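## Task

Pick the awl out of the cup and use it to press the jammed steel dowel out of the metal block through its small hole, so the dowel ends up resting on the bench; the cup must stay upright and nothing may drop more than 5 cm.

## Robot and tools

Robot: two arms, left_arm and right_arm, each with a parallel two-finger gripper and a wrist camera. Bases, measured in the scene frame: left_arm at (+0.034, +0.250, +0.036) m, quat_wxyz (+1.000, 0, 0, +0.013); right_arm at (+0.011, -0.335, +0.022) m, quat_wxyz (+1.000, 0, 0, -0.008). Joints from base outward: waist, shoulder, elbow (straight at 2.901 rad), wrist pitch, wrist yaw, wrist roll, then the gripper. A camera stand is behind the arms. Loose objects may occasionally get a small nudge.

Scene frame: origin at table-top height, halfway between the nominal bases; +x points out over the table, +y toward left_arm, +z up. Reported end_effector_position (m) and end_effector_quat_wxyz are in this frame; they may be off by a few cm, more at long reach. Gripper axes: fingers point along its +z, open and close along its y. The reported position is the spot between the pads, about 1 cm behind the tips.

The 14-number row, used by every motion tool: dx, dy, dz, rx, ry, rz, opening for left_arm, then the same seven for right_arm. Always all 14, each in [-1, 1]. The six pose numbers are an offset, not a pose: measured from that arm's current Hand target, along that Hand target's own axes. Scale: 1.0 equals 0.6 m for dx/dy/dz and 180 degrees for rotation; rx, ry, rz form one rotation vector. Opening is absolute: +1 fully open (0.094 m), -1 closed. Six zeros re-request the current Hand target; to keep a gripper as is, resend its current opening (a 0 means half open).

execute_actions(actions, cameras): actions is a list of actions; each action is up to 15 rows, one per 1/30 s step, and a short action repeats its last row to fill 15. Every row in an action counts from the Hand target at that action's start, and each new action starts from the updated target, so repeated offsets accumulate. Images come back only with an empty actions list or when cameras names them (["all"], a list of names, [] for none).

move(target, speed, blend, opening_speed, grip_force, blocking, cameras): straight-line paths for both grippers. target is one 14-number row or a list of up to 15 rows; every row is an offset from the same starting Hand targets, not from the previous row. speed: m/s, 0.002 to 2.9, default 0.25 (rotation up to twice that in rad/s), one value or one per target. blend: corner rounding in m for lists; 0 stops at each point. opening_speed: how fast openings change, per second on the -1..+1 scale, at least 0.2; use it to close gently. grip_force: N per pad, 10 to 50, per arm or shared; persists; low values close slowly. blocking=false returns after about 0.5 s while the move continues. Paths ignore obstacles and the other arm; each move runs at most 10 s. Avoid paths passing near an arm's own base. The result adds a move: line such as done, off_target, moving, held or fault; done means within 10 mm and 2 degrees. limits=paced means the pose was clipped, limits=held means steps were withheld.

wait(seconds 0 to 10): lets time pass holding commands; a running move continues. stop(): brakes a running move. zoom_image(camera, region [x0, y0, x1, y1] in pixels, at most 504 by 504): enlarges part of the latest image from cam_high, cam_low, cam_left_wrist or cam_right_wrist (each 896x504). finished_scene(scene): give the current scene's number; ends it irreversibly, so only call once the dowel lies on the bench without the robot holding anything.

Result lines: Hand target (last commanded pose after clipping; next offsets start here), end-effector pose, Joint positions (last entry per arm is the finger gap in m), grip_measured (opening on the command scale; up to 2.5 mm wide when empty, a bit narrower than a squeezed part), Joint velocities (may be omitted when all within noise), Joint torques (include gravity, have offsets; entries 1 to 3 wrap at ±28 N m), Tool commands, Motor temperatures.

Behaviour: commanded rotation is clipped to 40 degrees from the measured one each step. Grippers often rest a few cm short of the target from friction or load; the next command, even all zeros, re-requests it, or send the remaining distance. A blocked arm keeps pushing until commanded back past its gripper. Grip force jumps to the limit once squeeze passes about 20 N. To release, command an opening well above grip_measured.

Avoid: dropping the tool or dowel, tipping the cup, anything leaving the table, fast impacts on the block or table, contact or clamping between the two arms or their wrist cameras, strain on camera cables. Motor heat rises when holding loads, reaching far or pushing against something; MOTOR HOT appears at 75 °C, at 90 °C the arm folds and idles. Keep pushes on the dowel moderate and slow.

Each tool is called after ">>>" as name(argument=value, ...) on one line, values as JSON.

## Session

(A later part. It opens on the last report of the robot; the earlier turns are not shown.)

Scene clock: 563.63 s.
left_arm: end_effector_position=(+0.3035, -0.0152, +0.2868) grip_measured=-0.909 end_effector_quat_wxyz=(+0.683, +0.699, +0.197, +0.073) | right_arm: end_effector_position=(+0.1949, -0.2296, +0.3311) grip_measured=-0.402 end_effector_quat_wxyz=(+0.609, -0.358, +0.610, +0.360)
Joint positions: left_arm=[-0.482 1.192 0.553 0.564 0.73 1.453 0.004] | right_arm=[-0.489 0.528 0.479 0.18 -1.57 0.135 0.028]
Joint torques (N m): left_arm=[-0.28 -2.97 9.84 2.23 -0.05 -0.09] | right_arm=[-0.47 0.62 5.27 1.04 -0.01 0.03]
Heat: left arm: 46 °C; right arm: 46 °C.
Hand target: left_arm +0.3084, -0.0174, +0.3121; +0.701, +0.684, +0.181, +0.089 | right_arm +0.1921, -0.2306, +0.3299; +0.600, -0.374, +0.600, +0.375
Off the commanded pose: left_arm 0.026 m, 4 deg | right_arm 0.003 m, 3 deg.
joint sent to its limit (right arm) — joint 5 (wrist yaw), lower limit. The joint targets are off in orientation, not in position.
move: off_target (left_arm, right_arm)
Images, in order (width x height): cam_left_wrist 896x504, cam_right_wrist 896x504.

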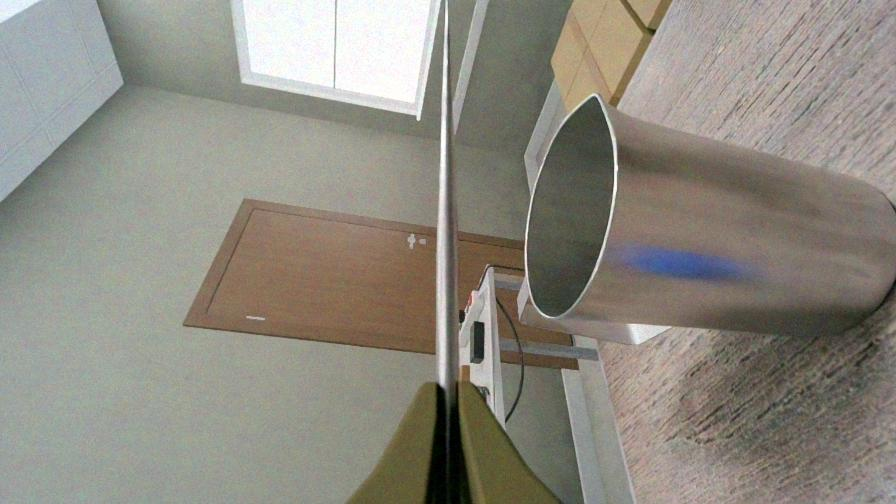

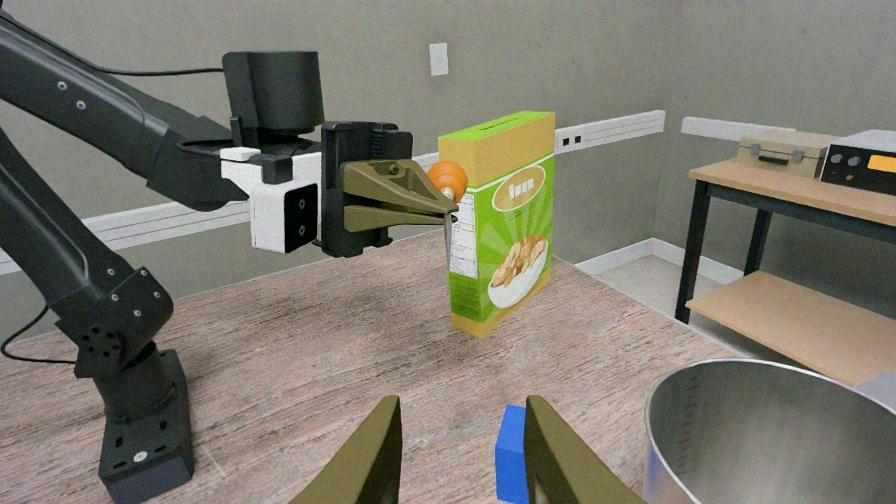

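>>> move(target=[-0.018,-0.0397,-0.2025,0.1033,0.3098,-0.4742,-1,0,0,0,0,0,0,-0.4], speed=0.3, cameras=["cam_high","cam_left_wrist","cam_right_wrist"])

Scene clock: 589.50 s.
left_arm: end_effector_position=(+0.2521, +0.0922, +0.2746) grip_measured=-0.909 end_effector_quat_wxyz=(+0.310, +0.369, +0.867, -0.124) | right_arm: end_effector_position=(+0.1949, -0.2296, +0.3311) grip_measured=-0.402 end_effector_quat_wxyz=(+0.608, -0.357, +0.610, +0.360)
Joint positions: left_arm=[-0.547 1.012 1.143 -1.039 0.164 0.227 0.004] | right_arm=[-0.489 0.528 0.479 0.18 -1.57 0.136 0.028]
Joint torques (N m): left_arm=[0.65 -1.43 9.63 1.41 0.19 -0.1] | right_arm=[-0.5 0.59 5.26 1.07 0 0.04]
Heat: left arm: 46 °C; right arm: 41 °C.
Hand target: left_arm +0.2499, +0.0900, +0.2899; +0.318, +0.367, +0.864, -0.136 | right_arm +0.1921, -0.2306, +0.3299; +0.600, -0.374, +0.600, +0.375
Off the commanded pose: left_arm 0.016 m, 2 deg | right_arm 0.003 m, 3 deg.
joint sent to its limit (right arm) — joint 5 (wrist yaw), lower limit. The joint targets are off in orientation, not in position.
move: off_target (left_arm, right_arm)
Images, in order (width x height): cam_high 896x504, cam_left_wrist 896x504, cam_right_wrist 896x504.

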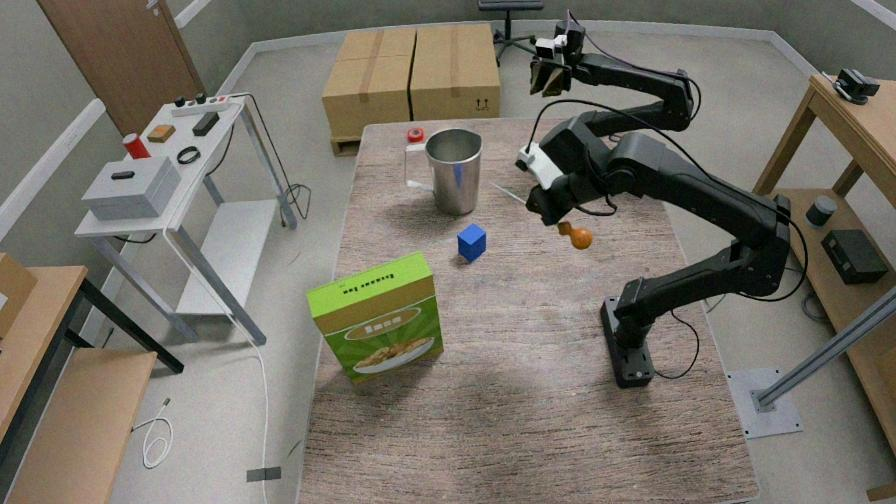

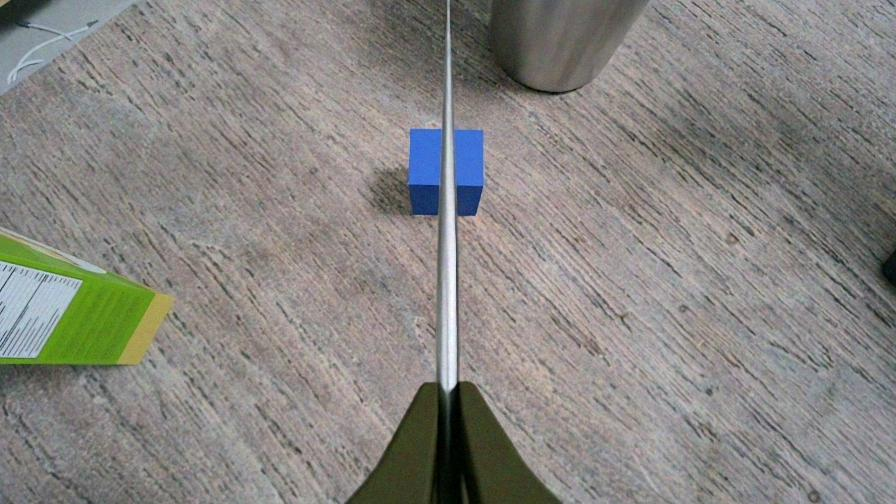

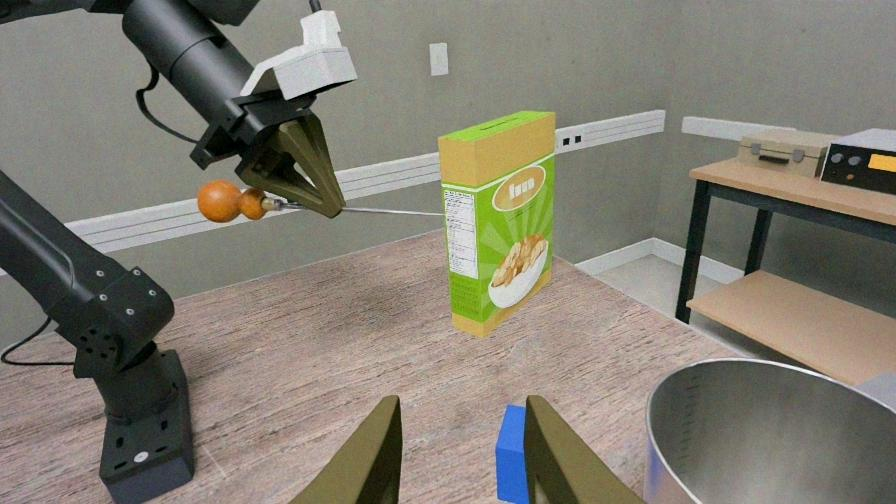

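>>> move(target=[0.2376,0,0.2792,0,0,0,-1,0.3,0.059,0.0745,0.0944,0,0,-0.4], speed=0.25, cameras=["cam_high","cam_low","cam_left_wrist","cam_right_wrist"])

Scene clock: 630.07 s.
left_arm: end_effector_position=(+0.2424, +0.0975, +0.0627) grip_measured=-0.909 end_effector_quat_wxyz=(+0.293, +0.368, +0.874, -0.124) | right_arm: end_effector_position=(+0.1728, -0.1842, +0.1923) grip_measured=-0.402 end_effector_quat_wxyz=(+0.603, -0.358, +0.621, +0.351)
Joint positions: left_arm=[-0.547 1.054 0.314 -0.201 0.165 0.221 0.004] | right_arm=[-0.073 0.019 0.002 -0.049 -1.141 -0.055 0.028]
Joint torques (N m): left_arm=[-0.14 -1.44 5.55 2.14 0.19 -0.08] | right_arm=[-0.43 2.39 6.42 1.53 -0.02 0.03]
Motor temperatures (°C): left_arm=[29 28 43 40 28 29 29] | right_arm=[31 31 39 39 27 26 32]
Heat: left arm: 43 °C; right arm: 39 °C.
Hand target: left_arm +0.2499, +0.0897, +0.0699; +0.318, +0.367, +0.864, -0.136 | right_arm +0.1714, -0.1834, +0.1962; +0.606, -0.364, +0.614, +0.351 (not the last commanded pose)
Off the commanded pose: left_arm 0.013 m, 3 deg | right_arm 0.044 m, 13 deg.
move: held (right_arm; a check stopped the path), off_target (left_arm); limits=held
pose unreachable (right arm): on one or more control steps of this call, first in action 0 (counted from 0), this arm could not follow its commanded pose, so it was not sent that pose on those steps. It may still have moved: this result reports where it is.
cause: moving toward the commanded pose would bring two parts of the arm too close to each other (its upper arm (the part past joint 2) and its wrist (the part past joint 5), with joints 3 (elbow) to 5 (wrist yaw) between them, 12 mm apart when it was first held).

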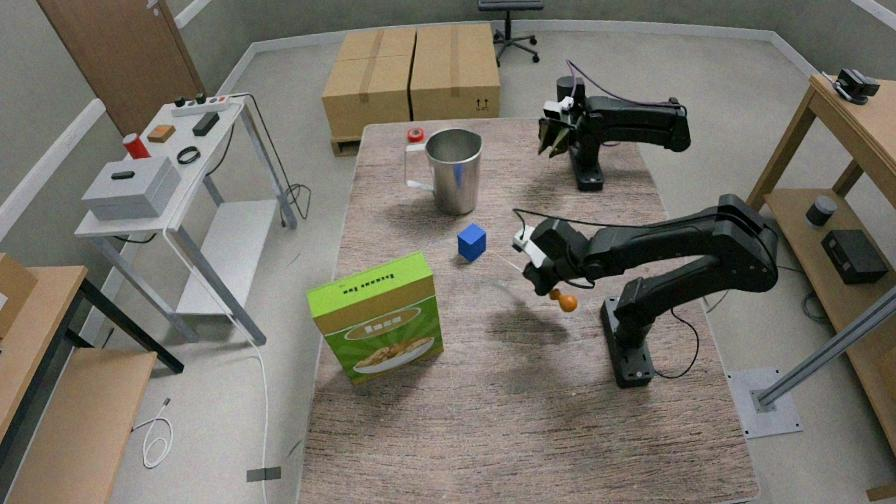

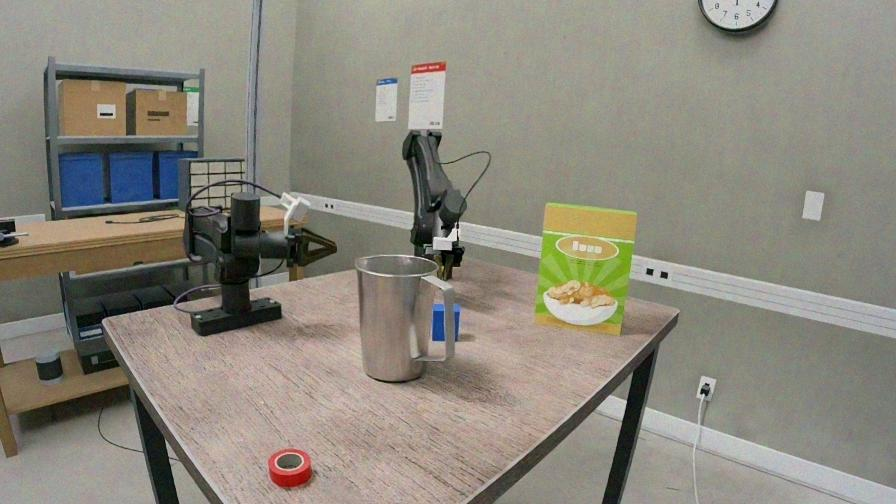

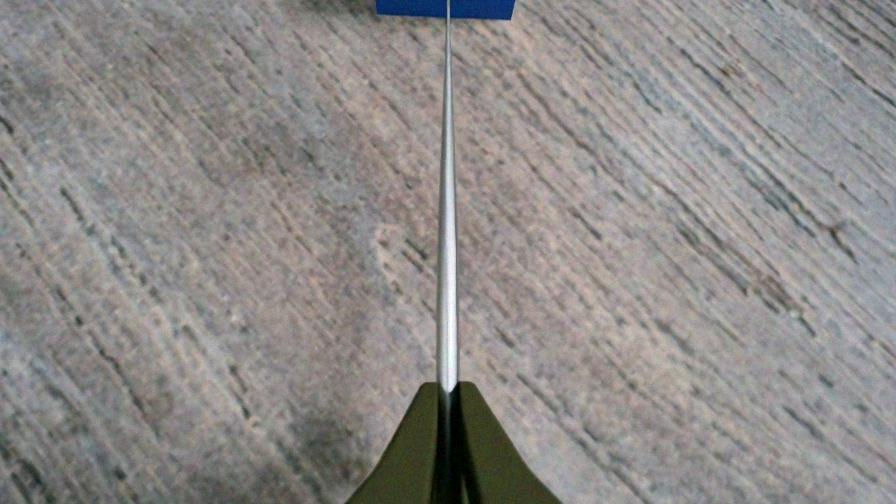

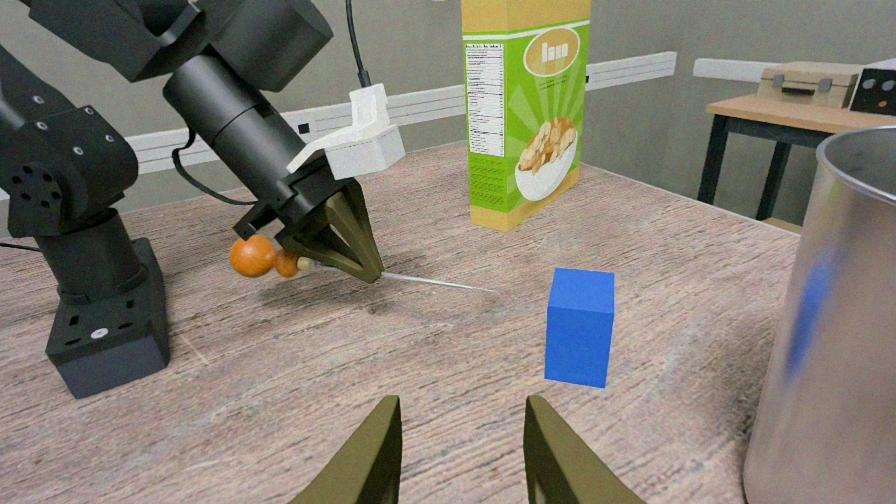

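>>> zoom_image(camera="cam_left_wrist", region=[347, 0, 547, 112])

>>> zoom_image(camera="cam_right_wrist", region=[360, 240, 640, 400])

>>> zoom_image(camera="cam_high", region=[440, 210, 580, 290])

Scaled by 2.520.

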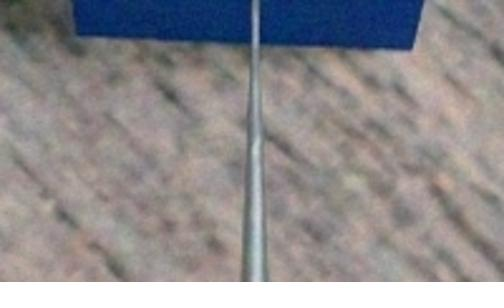

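Scaled by 1.800.

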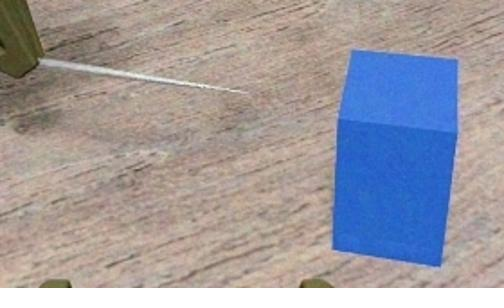

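Scaled by 3.600.

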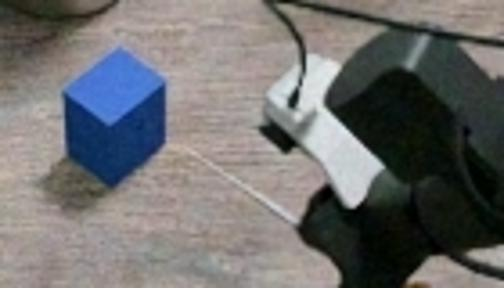

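>>> move(target=[-0.0455,-0.0117,-0.0533,0.0105,-0.0978,0.0091,-1,0,0,0,0,0,0,-0.4], speed=0.2, cameras=["cam_left_wrist","cam_right_wrist"])

>>> zoom_image(camera="cam_left_wrist", region=[347, 40, 547, 240])

Scene clock: 699.50 s.
left_arm: end_effector_position=(+0.2376, +0.0923, +0.0971) grip_measured=-0.909 end_effector_quat_wxyz=(+0.409, +0.355, +0.819, -0.190) | right_arm: end_effector_position=(+0.1728, -0.1842, +0.1923) grip_measured=-0.402 end_effector_quat_wxyz=(+0.603, -0.358, +0.621, +0.351)
Joint positions: left_arm=[-0.467 0.745 0.159 -0.089 0.32 0.221 0.004] | right_arm=[-0.073 0.019 0.002 -0.049 -1.141 -0.055 0.028]
Joint torques (N m): left_arm=[0.47 -0.95 6.24 2.49 0.25 0.01] | right_arm=[-0.46 2.41 6.39 1.53 -0.01 0.01]
Motor temperatures (°C): left_arm=[29 28 40 45 28 29 29] | right_arm=[31 31 38 39 27 26 31]
Heat: left arm: 45 °C; right arm: 39 °C.
Hand target: left_arm +0.2449, +0.0848, +0.1120; +0.442, +0.359, +0.797, -0.200 | right_arm +0.1714, -0.1834, +0.1962; +0.606, -0.364, +0.614, +0.351
Off the commanded pose: left_arm 0.018 m, 5 deg | right_arm 0.004 m, 1 deg.
move: off_target (left_arm)
Images, in order (width x height): cam_left_wrist 896x504, cam_right_wrist 896x504.

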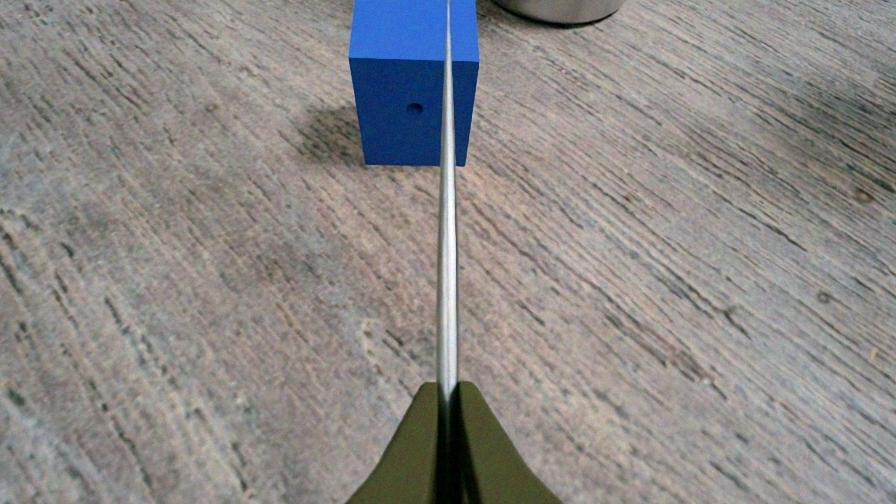

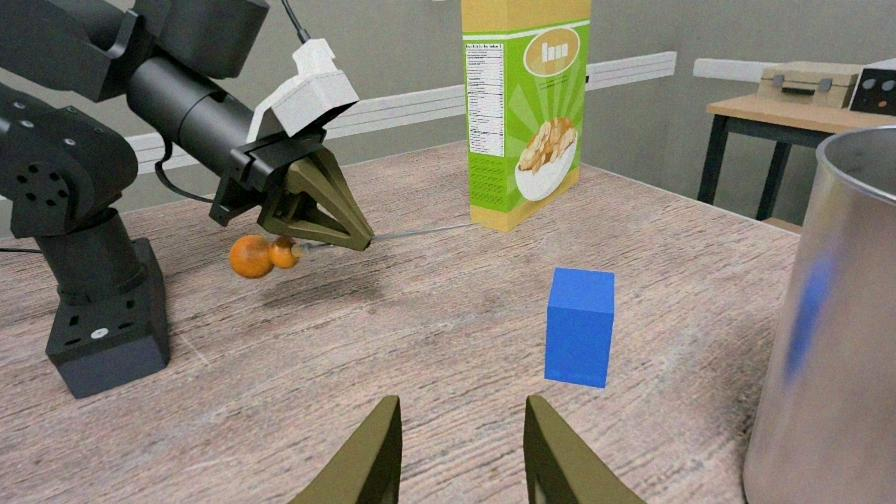

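Scaled by 2.520.

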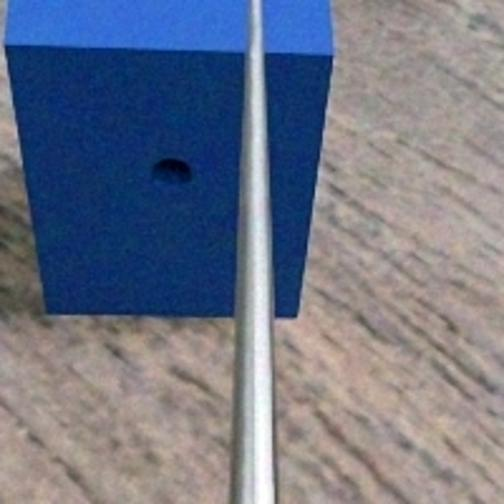

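>>> move(target=[0.0758,0.0281,0.0517,0.003,0.0789,0.0024,-1,0,0,0,0,0,0,-0.4], speed=0.2, cameras=["cam_left_wrist","cam_right_wrist"])

>>> zoom_image(camera="cam_right_wrist", region=[360, 240, 640, 400])

>>> zoom_image(camera="cam_left_wrist", region=[347, 0, 547, 112])

Scene clock: 730.67 s.
left_arm: end_effector_position=(+0.2336, +0.1057, +0.0364) grip_measured=-0.909 end_effector_quat_wxyz=(+0.292, +0.380, +0.863, -0.158) | right_arm: end_effector_position=(+0.1728, -0.1842, +0.1923) grip_measured=-0.402 end_effector_quat_wxyz=(+0.603, -0.358, +0.621, +0.351)
Joint positions: left_arm=[-0.435 1.116 0.202 -0.042 0.305 0.322 0.004] | right_arm=[-0.073 0.019 0.002 -0.049 -1.141 -0.055 0.028]
Joint torques (N m): left_arm=[0.24 -1.44 8.64 2.09 0.12 0.09] | right_arm=[-0.46 2.35 6.45 1.55 -0.01 0.01]
Heat: left arm: 49 °C; right arm: 38 °C.
Hand target: left_arm +0.2590, +0.0942, +0.0570; +0.339, +0.386, +0.843, -0.156 | right_arm +0.1714, -0.1834, +0.1962; +0.606, -0.364, +0.614, +0.351
Off the commanded pose: left_arm 0.035 m, 6 deg | right_arm 0.004 m, 1 deg.
move: off_target (left_arm)
Images, in order (width x height): cam_left_wrist 896x504, cam_right_wrist 896x504.

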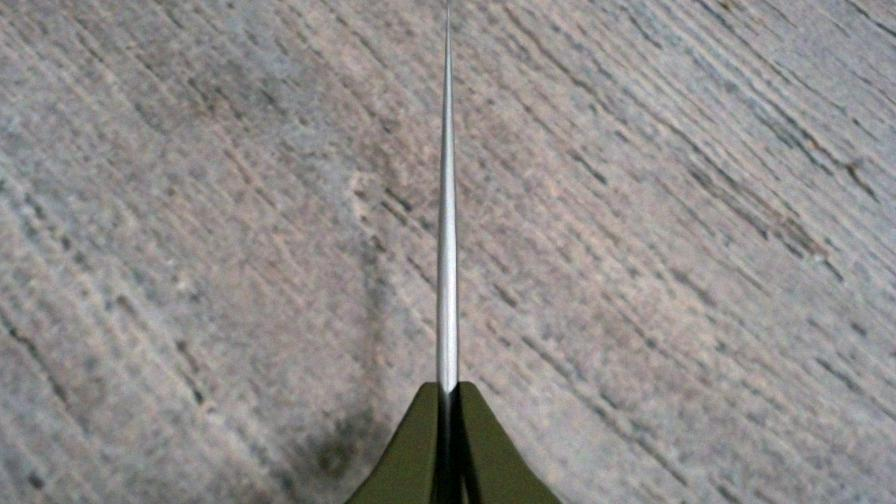

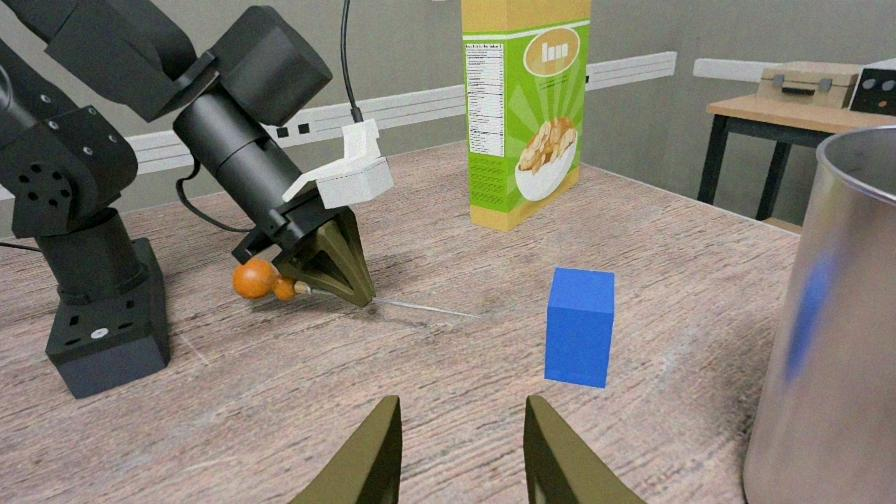

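Scaled by 1.800.

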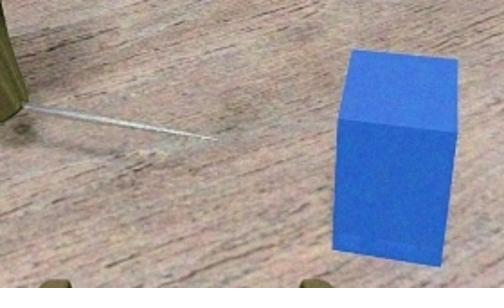

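Scaled by 2.520.

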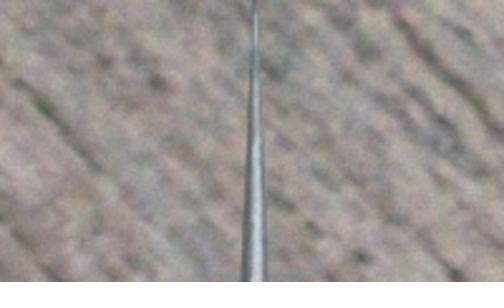

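>>> move(target=[-0.0352,0.0187,0.022,-0.0125,-0.0083,-0.0127,-1,0,0,0,0,0,0,-0.4], speed=0.06, cameras=["cam_left_wrist","cam_right_wrist"])

>>> zoom_image(camera="cam_right_wrist", region=[360, 240, 640, 400])

>>> zoom_image(camera="cam_left_wrist", region=[347, 0, 547, 112])

Scene clock: 754.13 s.
left_arm: end_effector_position=(+0.2600, +0.0977, +0.0405) grip_measured=-0.909 end_effector_quat_wxyz=(+0.309, +0.358, +0.869, -0.147) | right_arm: end_effector_position=(+0.1728, -0.1842, +0.1923) grip_measured=-0.402 end_effector_quat_wxyz=(+0.603, -0.358, +0.621, +0.351)
Joint positions: left_arm=[-0.455 1.235 0.257 0.064 0.256 0.264 0.004] | right_arm=[-0.073 0.019 0.002 -0.049 -1.141 -0.055 0.028]
Joint torques (N m): left_arm=[-0.54 -2.15 8.46 2.16 0.03 -0.07] | right_arm=[-0.44 2.43 6.43 1.55 -0.01 0.02]
Heat: left arm: 46 °C; right arm: 39 °C.
Hand target: left_arm +0.2834, +0.0831, +0.0621; +0.355, +0.360, +0.849, -0.151 | right_arm +0.1714, -0.1834, +0.1962; +0.606, -0.364, +0.614, +0.351
Off the commanded pose: left_arm 0.035 m, 6 deg | right_arm 0.004 m, 1 deg.
move: off_target (left_arm)
Images, in order (width x height): cam_left_wrist 896x504, cam_right_wrist 896x504.

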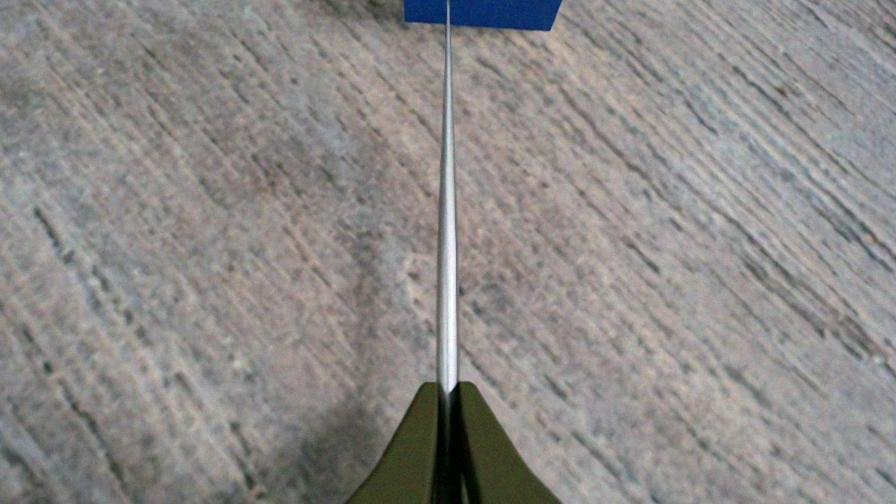

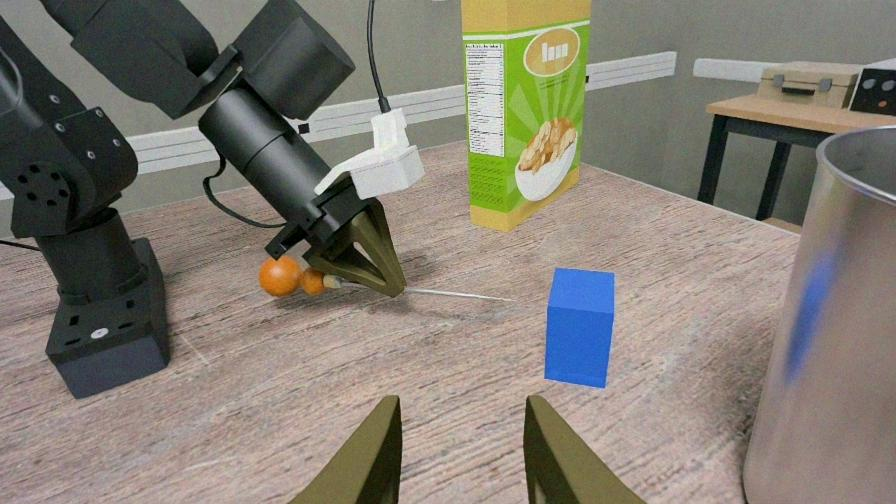

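Scaled by 1.800.

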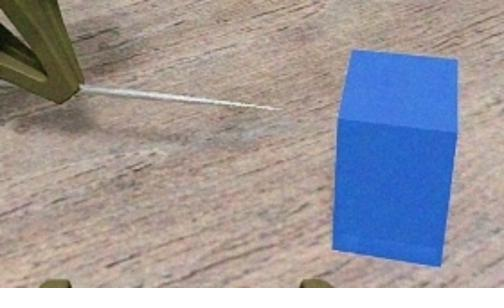

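Scaled by 2.520.

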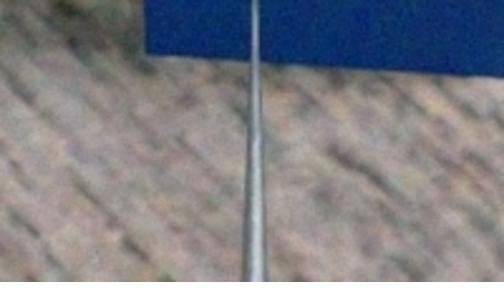

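>>> zoom_image(camera="cam_right_wrist", region=[490, 255, 630, 395])

>>> zoom_image(camera="cam_right_wrist", region=[390, 270, 530, 320])

Scaled by 3.600.

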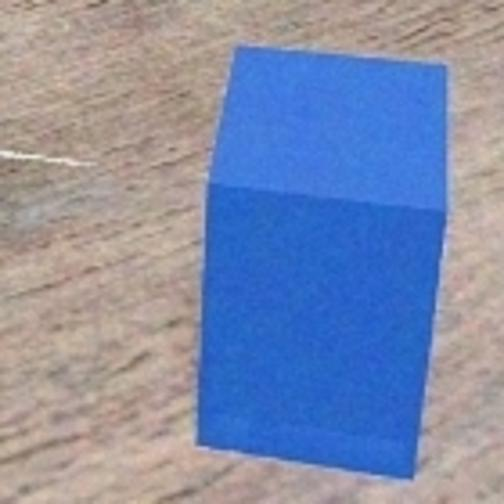

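Scaled by 3.600.

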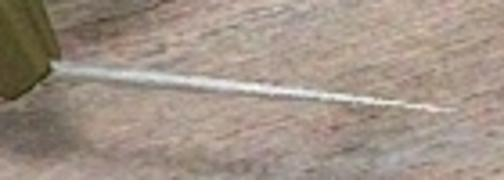

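>>> move(target=[-0.0168,-0.0042,0.03,0.0059,-0.0056,0.0169,-1,0,0,0,0,0,0,-0.4], speed=0.04, cameras=["cam_left_wrist","cam_right_wrist"])

>>> zoom_image(camera="cam_right_wrist", region=[420, 260, 620, 400])

>>> zoom_image(camera="cam_left_wrist", region=[347, 0, 547, 112])

Scene clock: 825.73 s.
left_arm: end_effector_position=(+0.2728, +0.0811, +0.0362) grip_measured=-0.909 end_effector_quat_wxyz=(+0.317, +0.377, +0.857, -0.151) | right_arm: end_effector_position=(+0.1728, -0.1842, +0.1923) grip_measured=-0.402 end_effector_quat_wxyz=(+0.603, -0.358, +0.621, +0.351)
Joint positions: left_arm=[-0.489 1.363 0.292 0.179 0.256 0.275 0.004] | right_arm=[-0.073 0.019 0.002 -0.049 -1.141 -0.055 0.028]
Joint torques (N m): left_arm=[-0.58 -2.78 7.94 2.17 0.02 0.1] | right_arm=[-0.4 2.41 6.41 1.54 -0.01 0.01]
Heat: left arm: 47 °C; right arm: 39 °C.
Hand target: left_arm +0.2954, +0.0671, +0.0566; +0.363, +0.385, +0.835, -0.153 | right_arm +0.1714, -0.1834, +0.1962; +0.606, -0.364, +0.614, +0.351
Off the commanded pose: left_arm 0.034 m, 6 deg | right_arm 0.004 m, 1 deg.
move: off_target (left_arm)
Images, in order (width x height): cam_left_wrist 896x504, cam_right_wrist 896x504.

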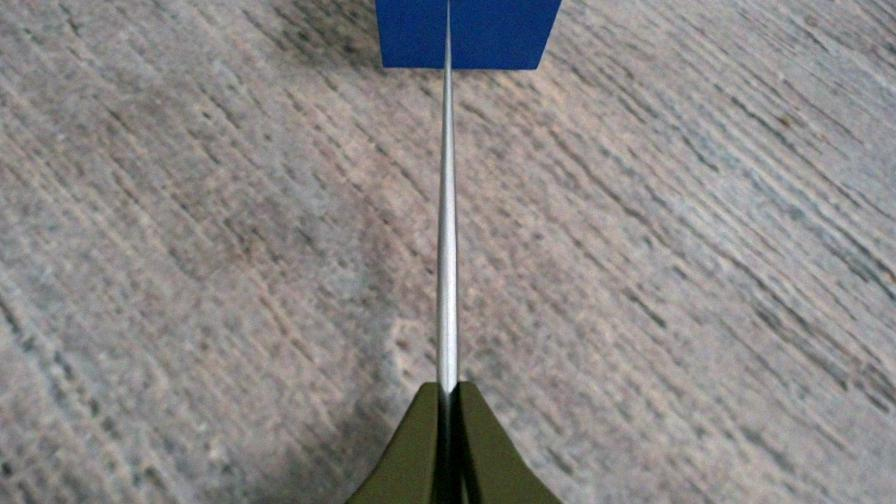

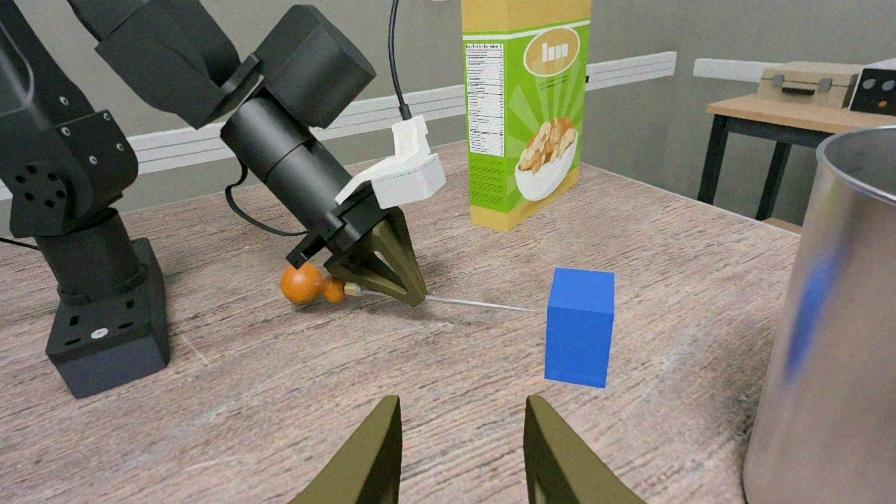

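Scaled by 2.520.

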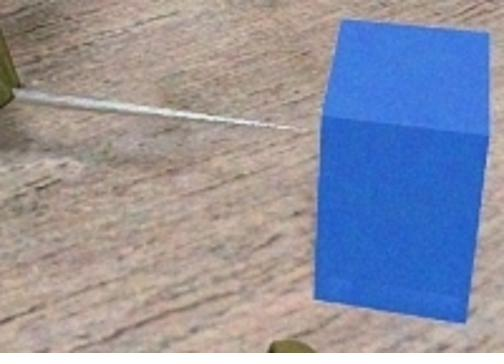

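Scaled by 2.520.

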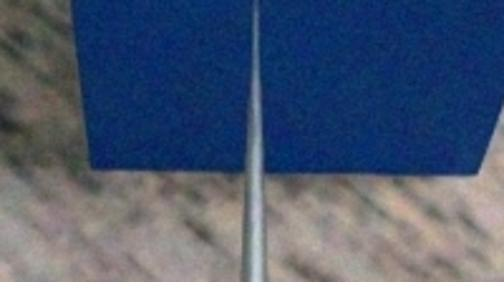

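>>> move(target=[-0.0035,-0.0042,0.0035,0.004,-0.0028,0.0038,-1,0,0,0,0,0,0,-0.4], speed=0.04, cameras=["cam_left_wrist","cam_right_wrist"])

>>> zoom_image(camera="cam_right_wrist", region=[420, 260, 620, 400])

>>> zoom_image(camera="cam_left_wrist", region=[347, 0, 547, 112])

Scene clock: 847.40 s.
left_arm: end_effector_position=(+0.2744, +0.0803, +0.0353) grip_measured=-0.909 end_effector_quat_wxyz=(+0.320, +0.380, +0.855, -0.150) | right_arm: end_effector_position=(+0.1728, -0.1842, +0.1923) grip_measured=-0.402 end_effector_quat_wxyz=(+0.603, -0.358, +0.621, +0.351)
Joint positions: left_arm=[-0.489 1.377 0.292 0.198 0.256 0.282 0.004] | right_arm=[-0.073 0.019 0.002 -0.049 -1.141 -0.055 0.028]
Joint torques (N m): left_arm=[-0.53 -2.92 8.08 2.18 0.18 0.11] | right_arm=[-0.43 2.37 6.41 1.53 -0.01 0.03]
Heat: left arm: 48 °C; right arm: 39 °C.
Hand target: left_arm +0.2955, +0.0632, +0.0566; +0.365, +0.391, +0.830, -0.157 | right_arm +0.1714, -0.1834, +0.1962; +0.606, -0.364, +0.614, +0.351
Off the commanded pose: left_arm 0.034 m, 6 deg | right_arm 0.004 m, 1 deg.
move: off_target (left_arm)
Images, in order (width x height): cam_left_wrist 896x504, cam_right_wrist 896x504.

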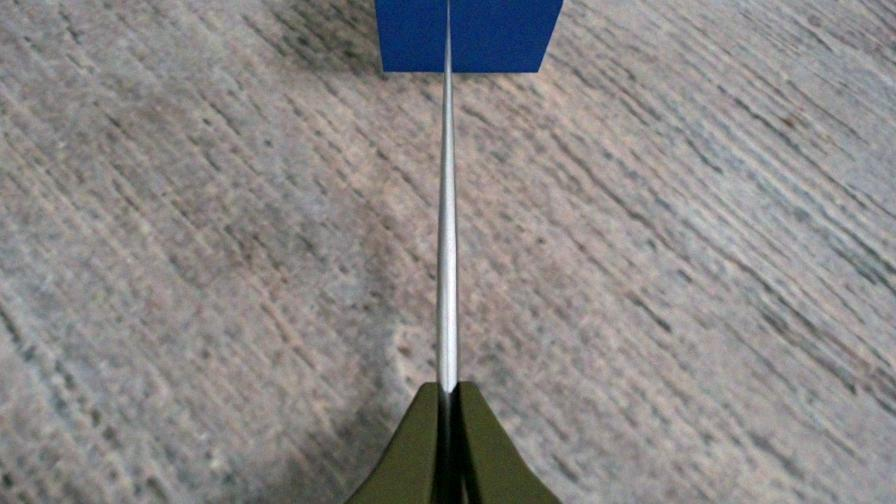

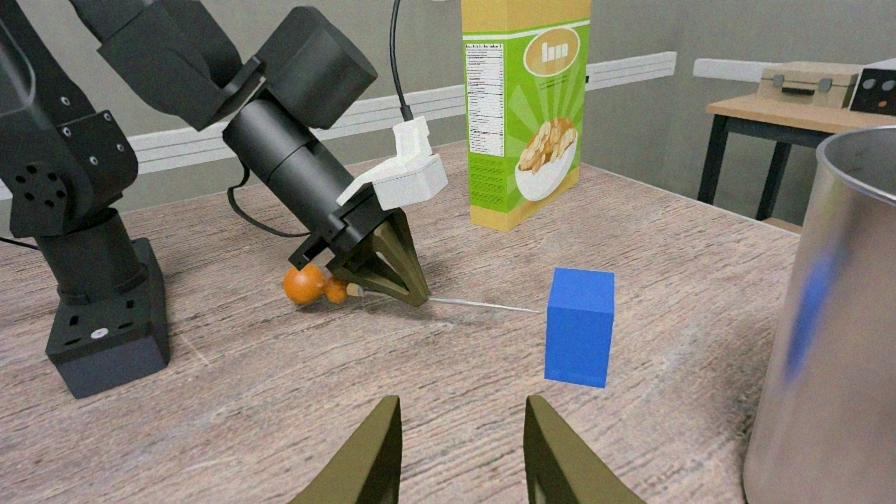

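Scaled by 2.520.

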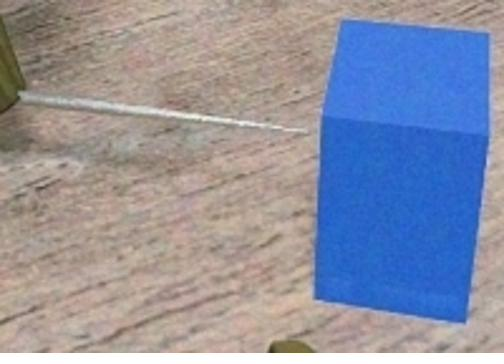

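Scaled by 2.520.

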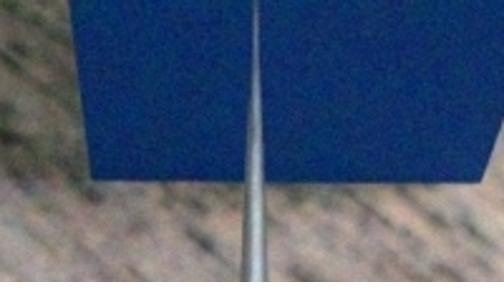

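>>> move(target=[-0.0105,-0.0105,0.0025,0.0012,-0.0039,0.0012,-1,0,0,0,0,0,0,-0.4], speed=0.04, cameras=["cam_left_wrist","cam_right_wrist"])

>>> zoom_image(camera="cam_right_wrist", region=[420, 260, 620, 400])

>>> zoom_image(camera="cam_left_wrist", region=[347, 0, 547, 112])

Scene clock: 861.43 s.
left_arm: end_effector_position=(+0.2708, +0.0686, +0.0386) grip_measured=-0.909 end_effector_quat_wxyz=(+0.324, +0.395, +0.845, -0.157) | right_arm: end_effector_position=(+0.1728, -0.1842, +0.1923) grip_measured=-0.402 end_effector_quat_wxyz=(+0.603, -0.358, +0.621, +0.351)
Joint positions: left_arm=[-0.532 1.377 0.298 0.207 0.253 0.276 0.004] | right_arm=[-0.073 0.019 0.002 -0.049 -1.141 -0.055 0.028]
Joint torques (N m): left_arm=[-0.57 -2.84 7.75 2.25 0.07 -0.11] | right_arm=[-0.42 2.4 6.43 1.53 -0.01 0.03]
Heat: left arm: 48 °C; right arm: 39 °C.
Hand target: left_arm +0.2941, +0.0549, +0.0600; +0.369, +0.392, +0.827, -0.161 | right_arm +0.1714, -0.1834, +0.1962; +0.606, -0.364, +0.614, +0.351
Off the commanded pose: left_arm 0.034 m, 6 deg | right_arm 0.004 m, 1 deg.
move: off_target (left_arm)
Images, in order (width x height): cam_left_wrist 896x504, cam_right_wrist 896x504.

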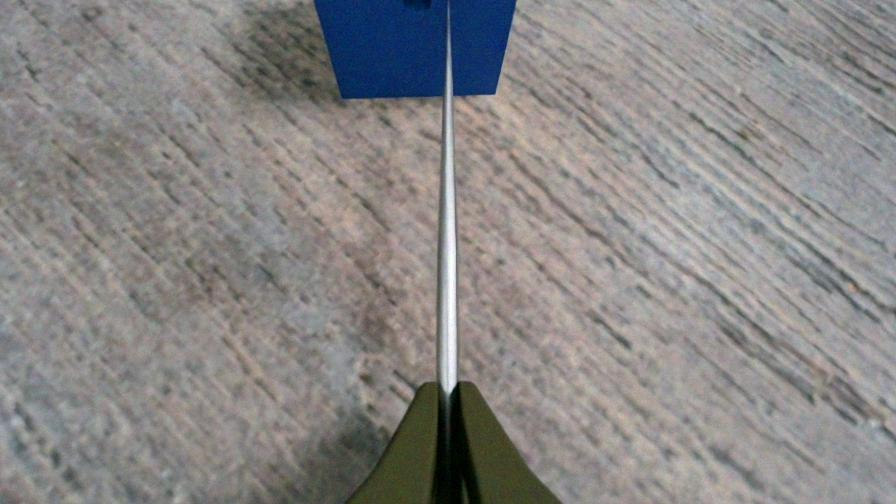

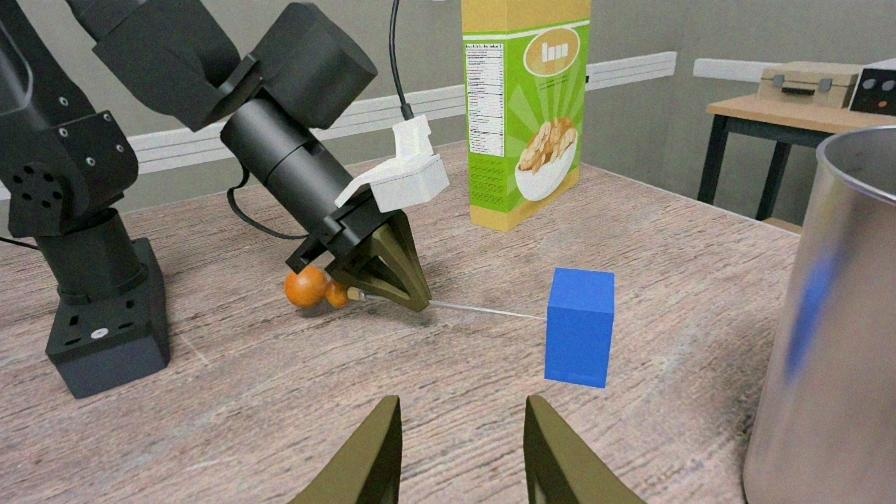

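Scaled by 2.520.

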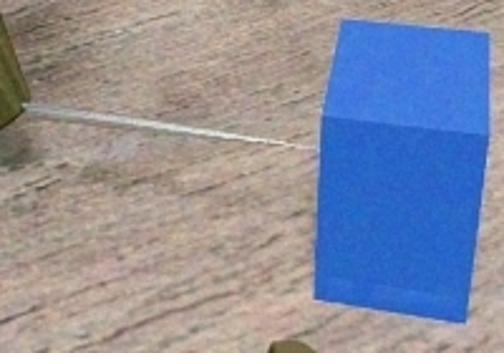

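Scaled by 2.520.

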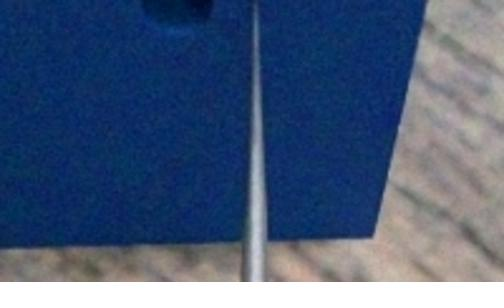

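>>> move(target=[0.0028,0.0161,-0.0025,-0.0072,0.0002,-0.0066,-1,0,0,0,0,0,0,-0.4], speed=0.04, cameras=["cam_left_wrist","cam_right_wrist"])

>>> zoom_image(camera="cam_right_wrist", region=[420, 260, 620, 400])

>>> zoom_image(camera="cam_left_wrist", region=[347, 0, 547, 112])

Scene clock: 889.50 s.
left_arm: end_effector_position=(+0.2767, +0.0755, +0.0391) grip_measured=-0.909 end_effector_quat_wxyz=(+0.327, +0.383, +0.851, -0.151) | right_arm: end_effector_position=(+0.1728, -0.1842, +0.1923) grip_measured=-0.402 end_effector_quat_wxyz=(+0.603, -0.358, +0.621, +0.351)
Joint positions: left_arm=[-0.502 1.377 0.298 0.21 0.251 0.276 0.004] | right_arm=[-0.073 0.019 0.002 -0.049 -1.141 -0.055 0.028]
Joint torques (N m): left_arm=[0.5 -2.89 7.88 2.21 0.03 -0.06] | right_arm=[-0.44 2.39 6.39 1.54 0 0.02]
Heat: left arm: 47 °C; right arm: 39 °C.
Hand target: left_arm +0.3001, +0.0628, +0.0600; +0.372, +0.380, +0.833, -0.155 | right_arm +0.1714, -0.1834, +0.1962; +0.606, -0.364, +0.614, +0.351
Off the commanded pose: left_arm 0.034 m, 6 deg | right_arm 0.004 m, 1 deg.
move: off_target (left_arm)
Images, in order (width x height): cam_left_wrist 896x504, cam_right_wrist 896x504.

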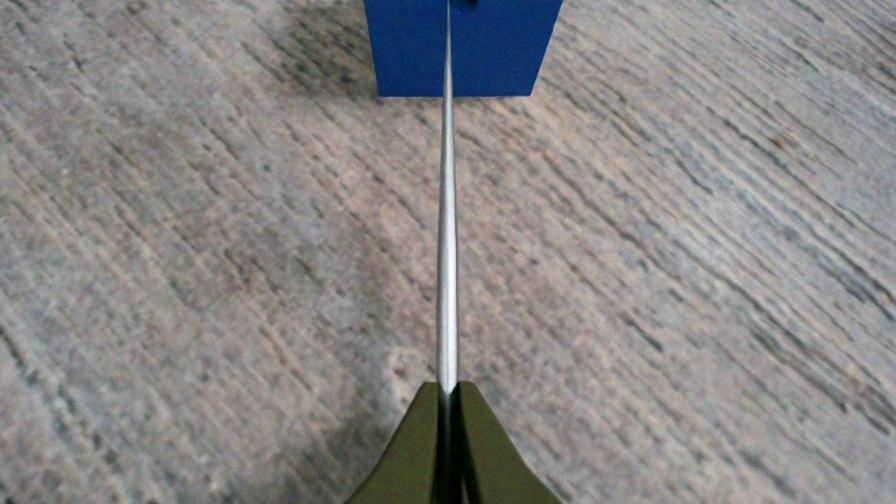

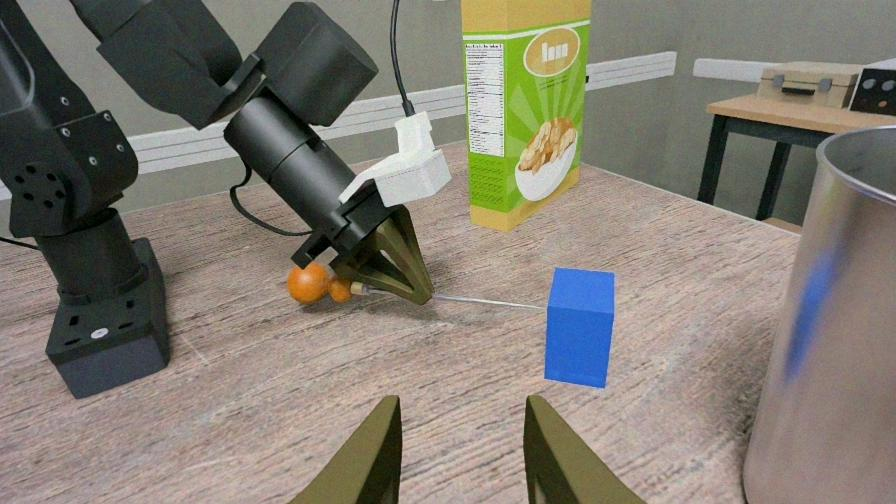

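Scaled by 2.520.

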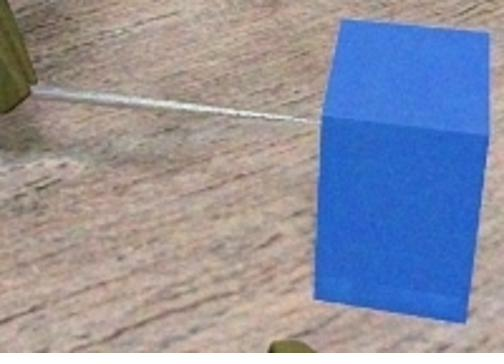

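Scaled by 2.520.

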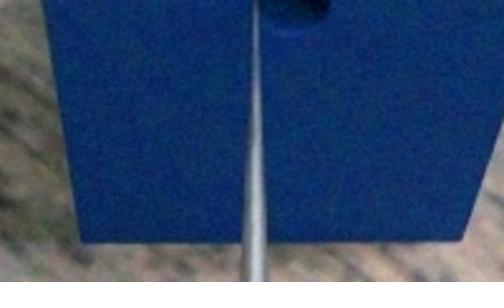

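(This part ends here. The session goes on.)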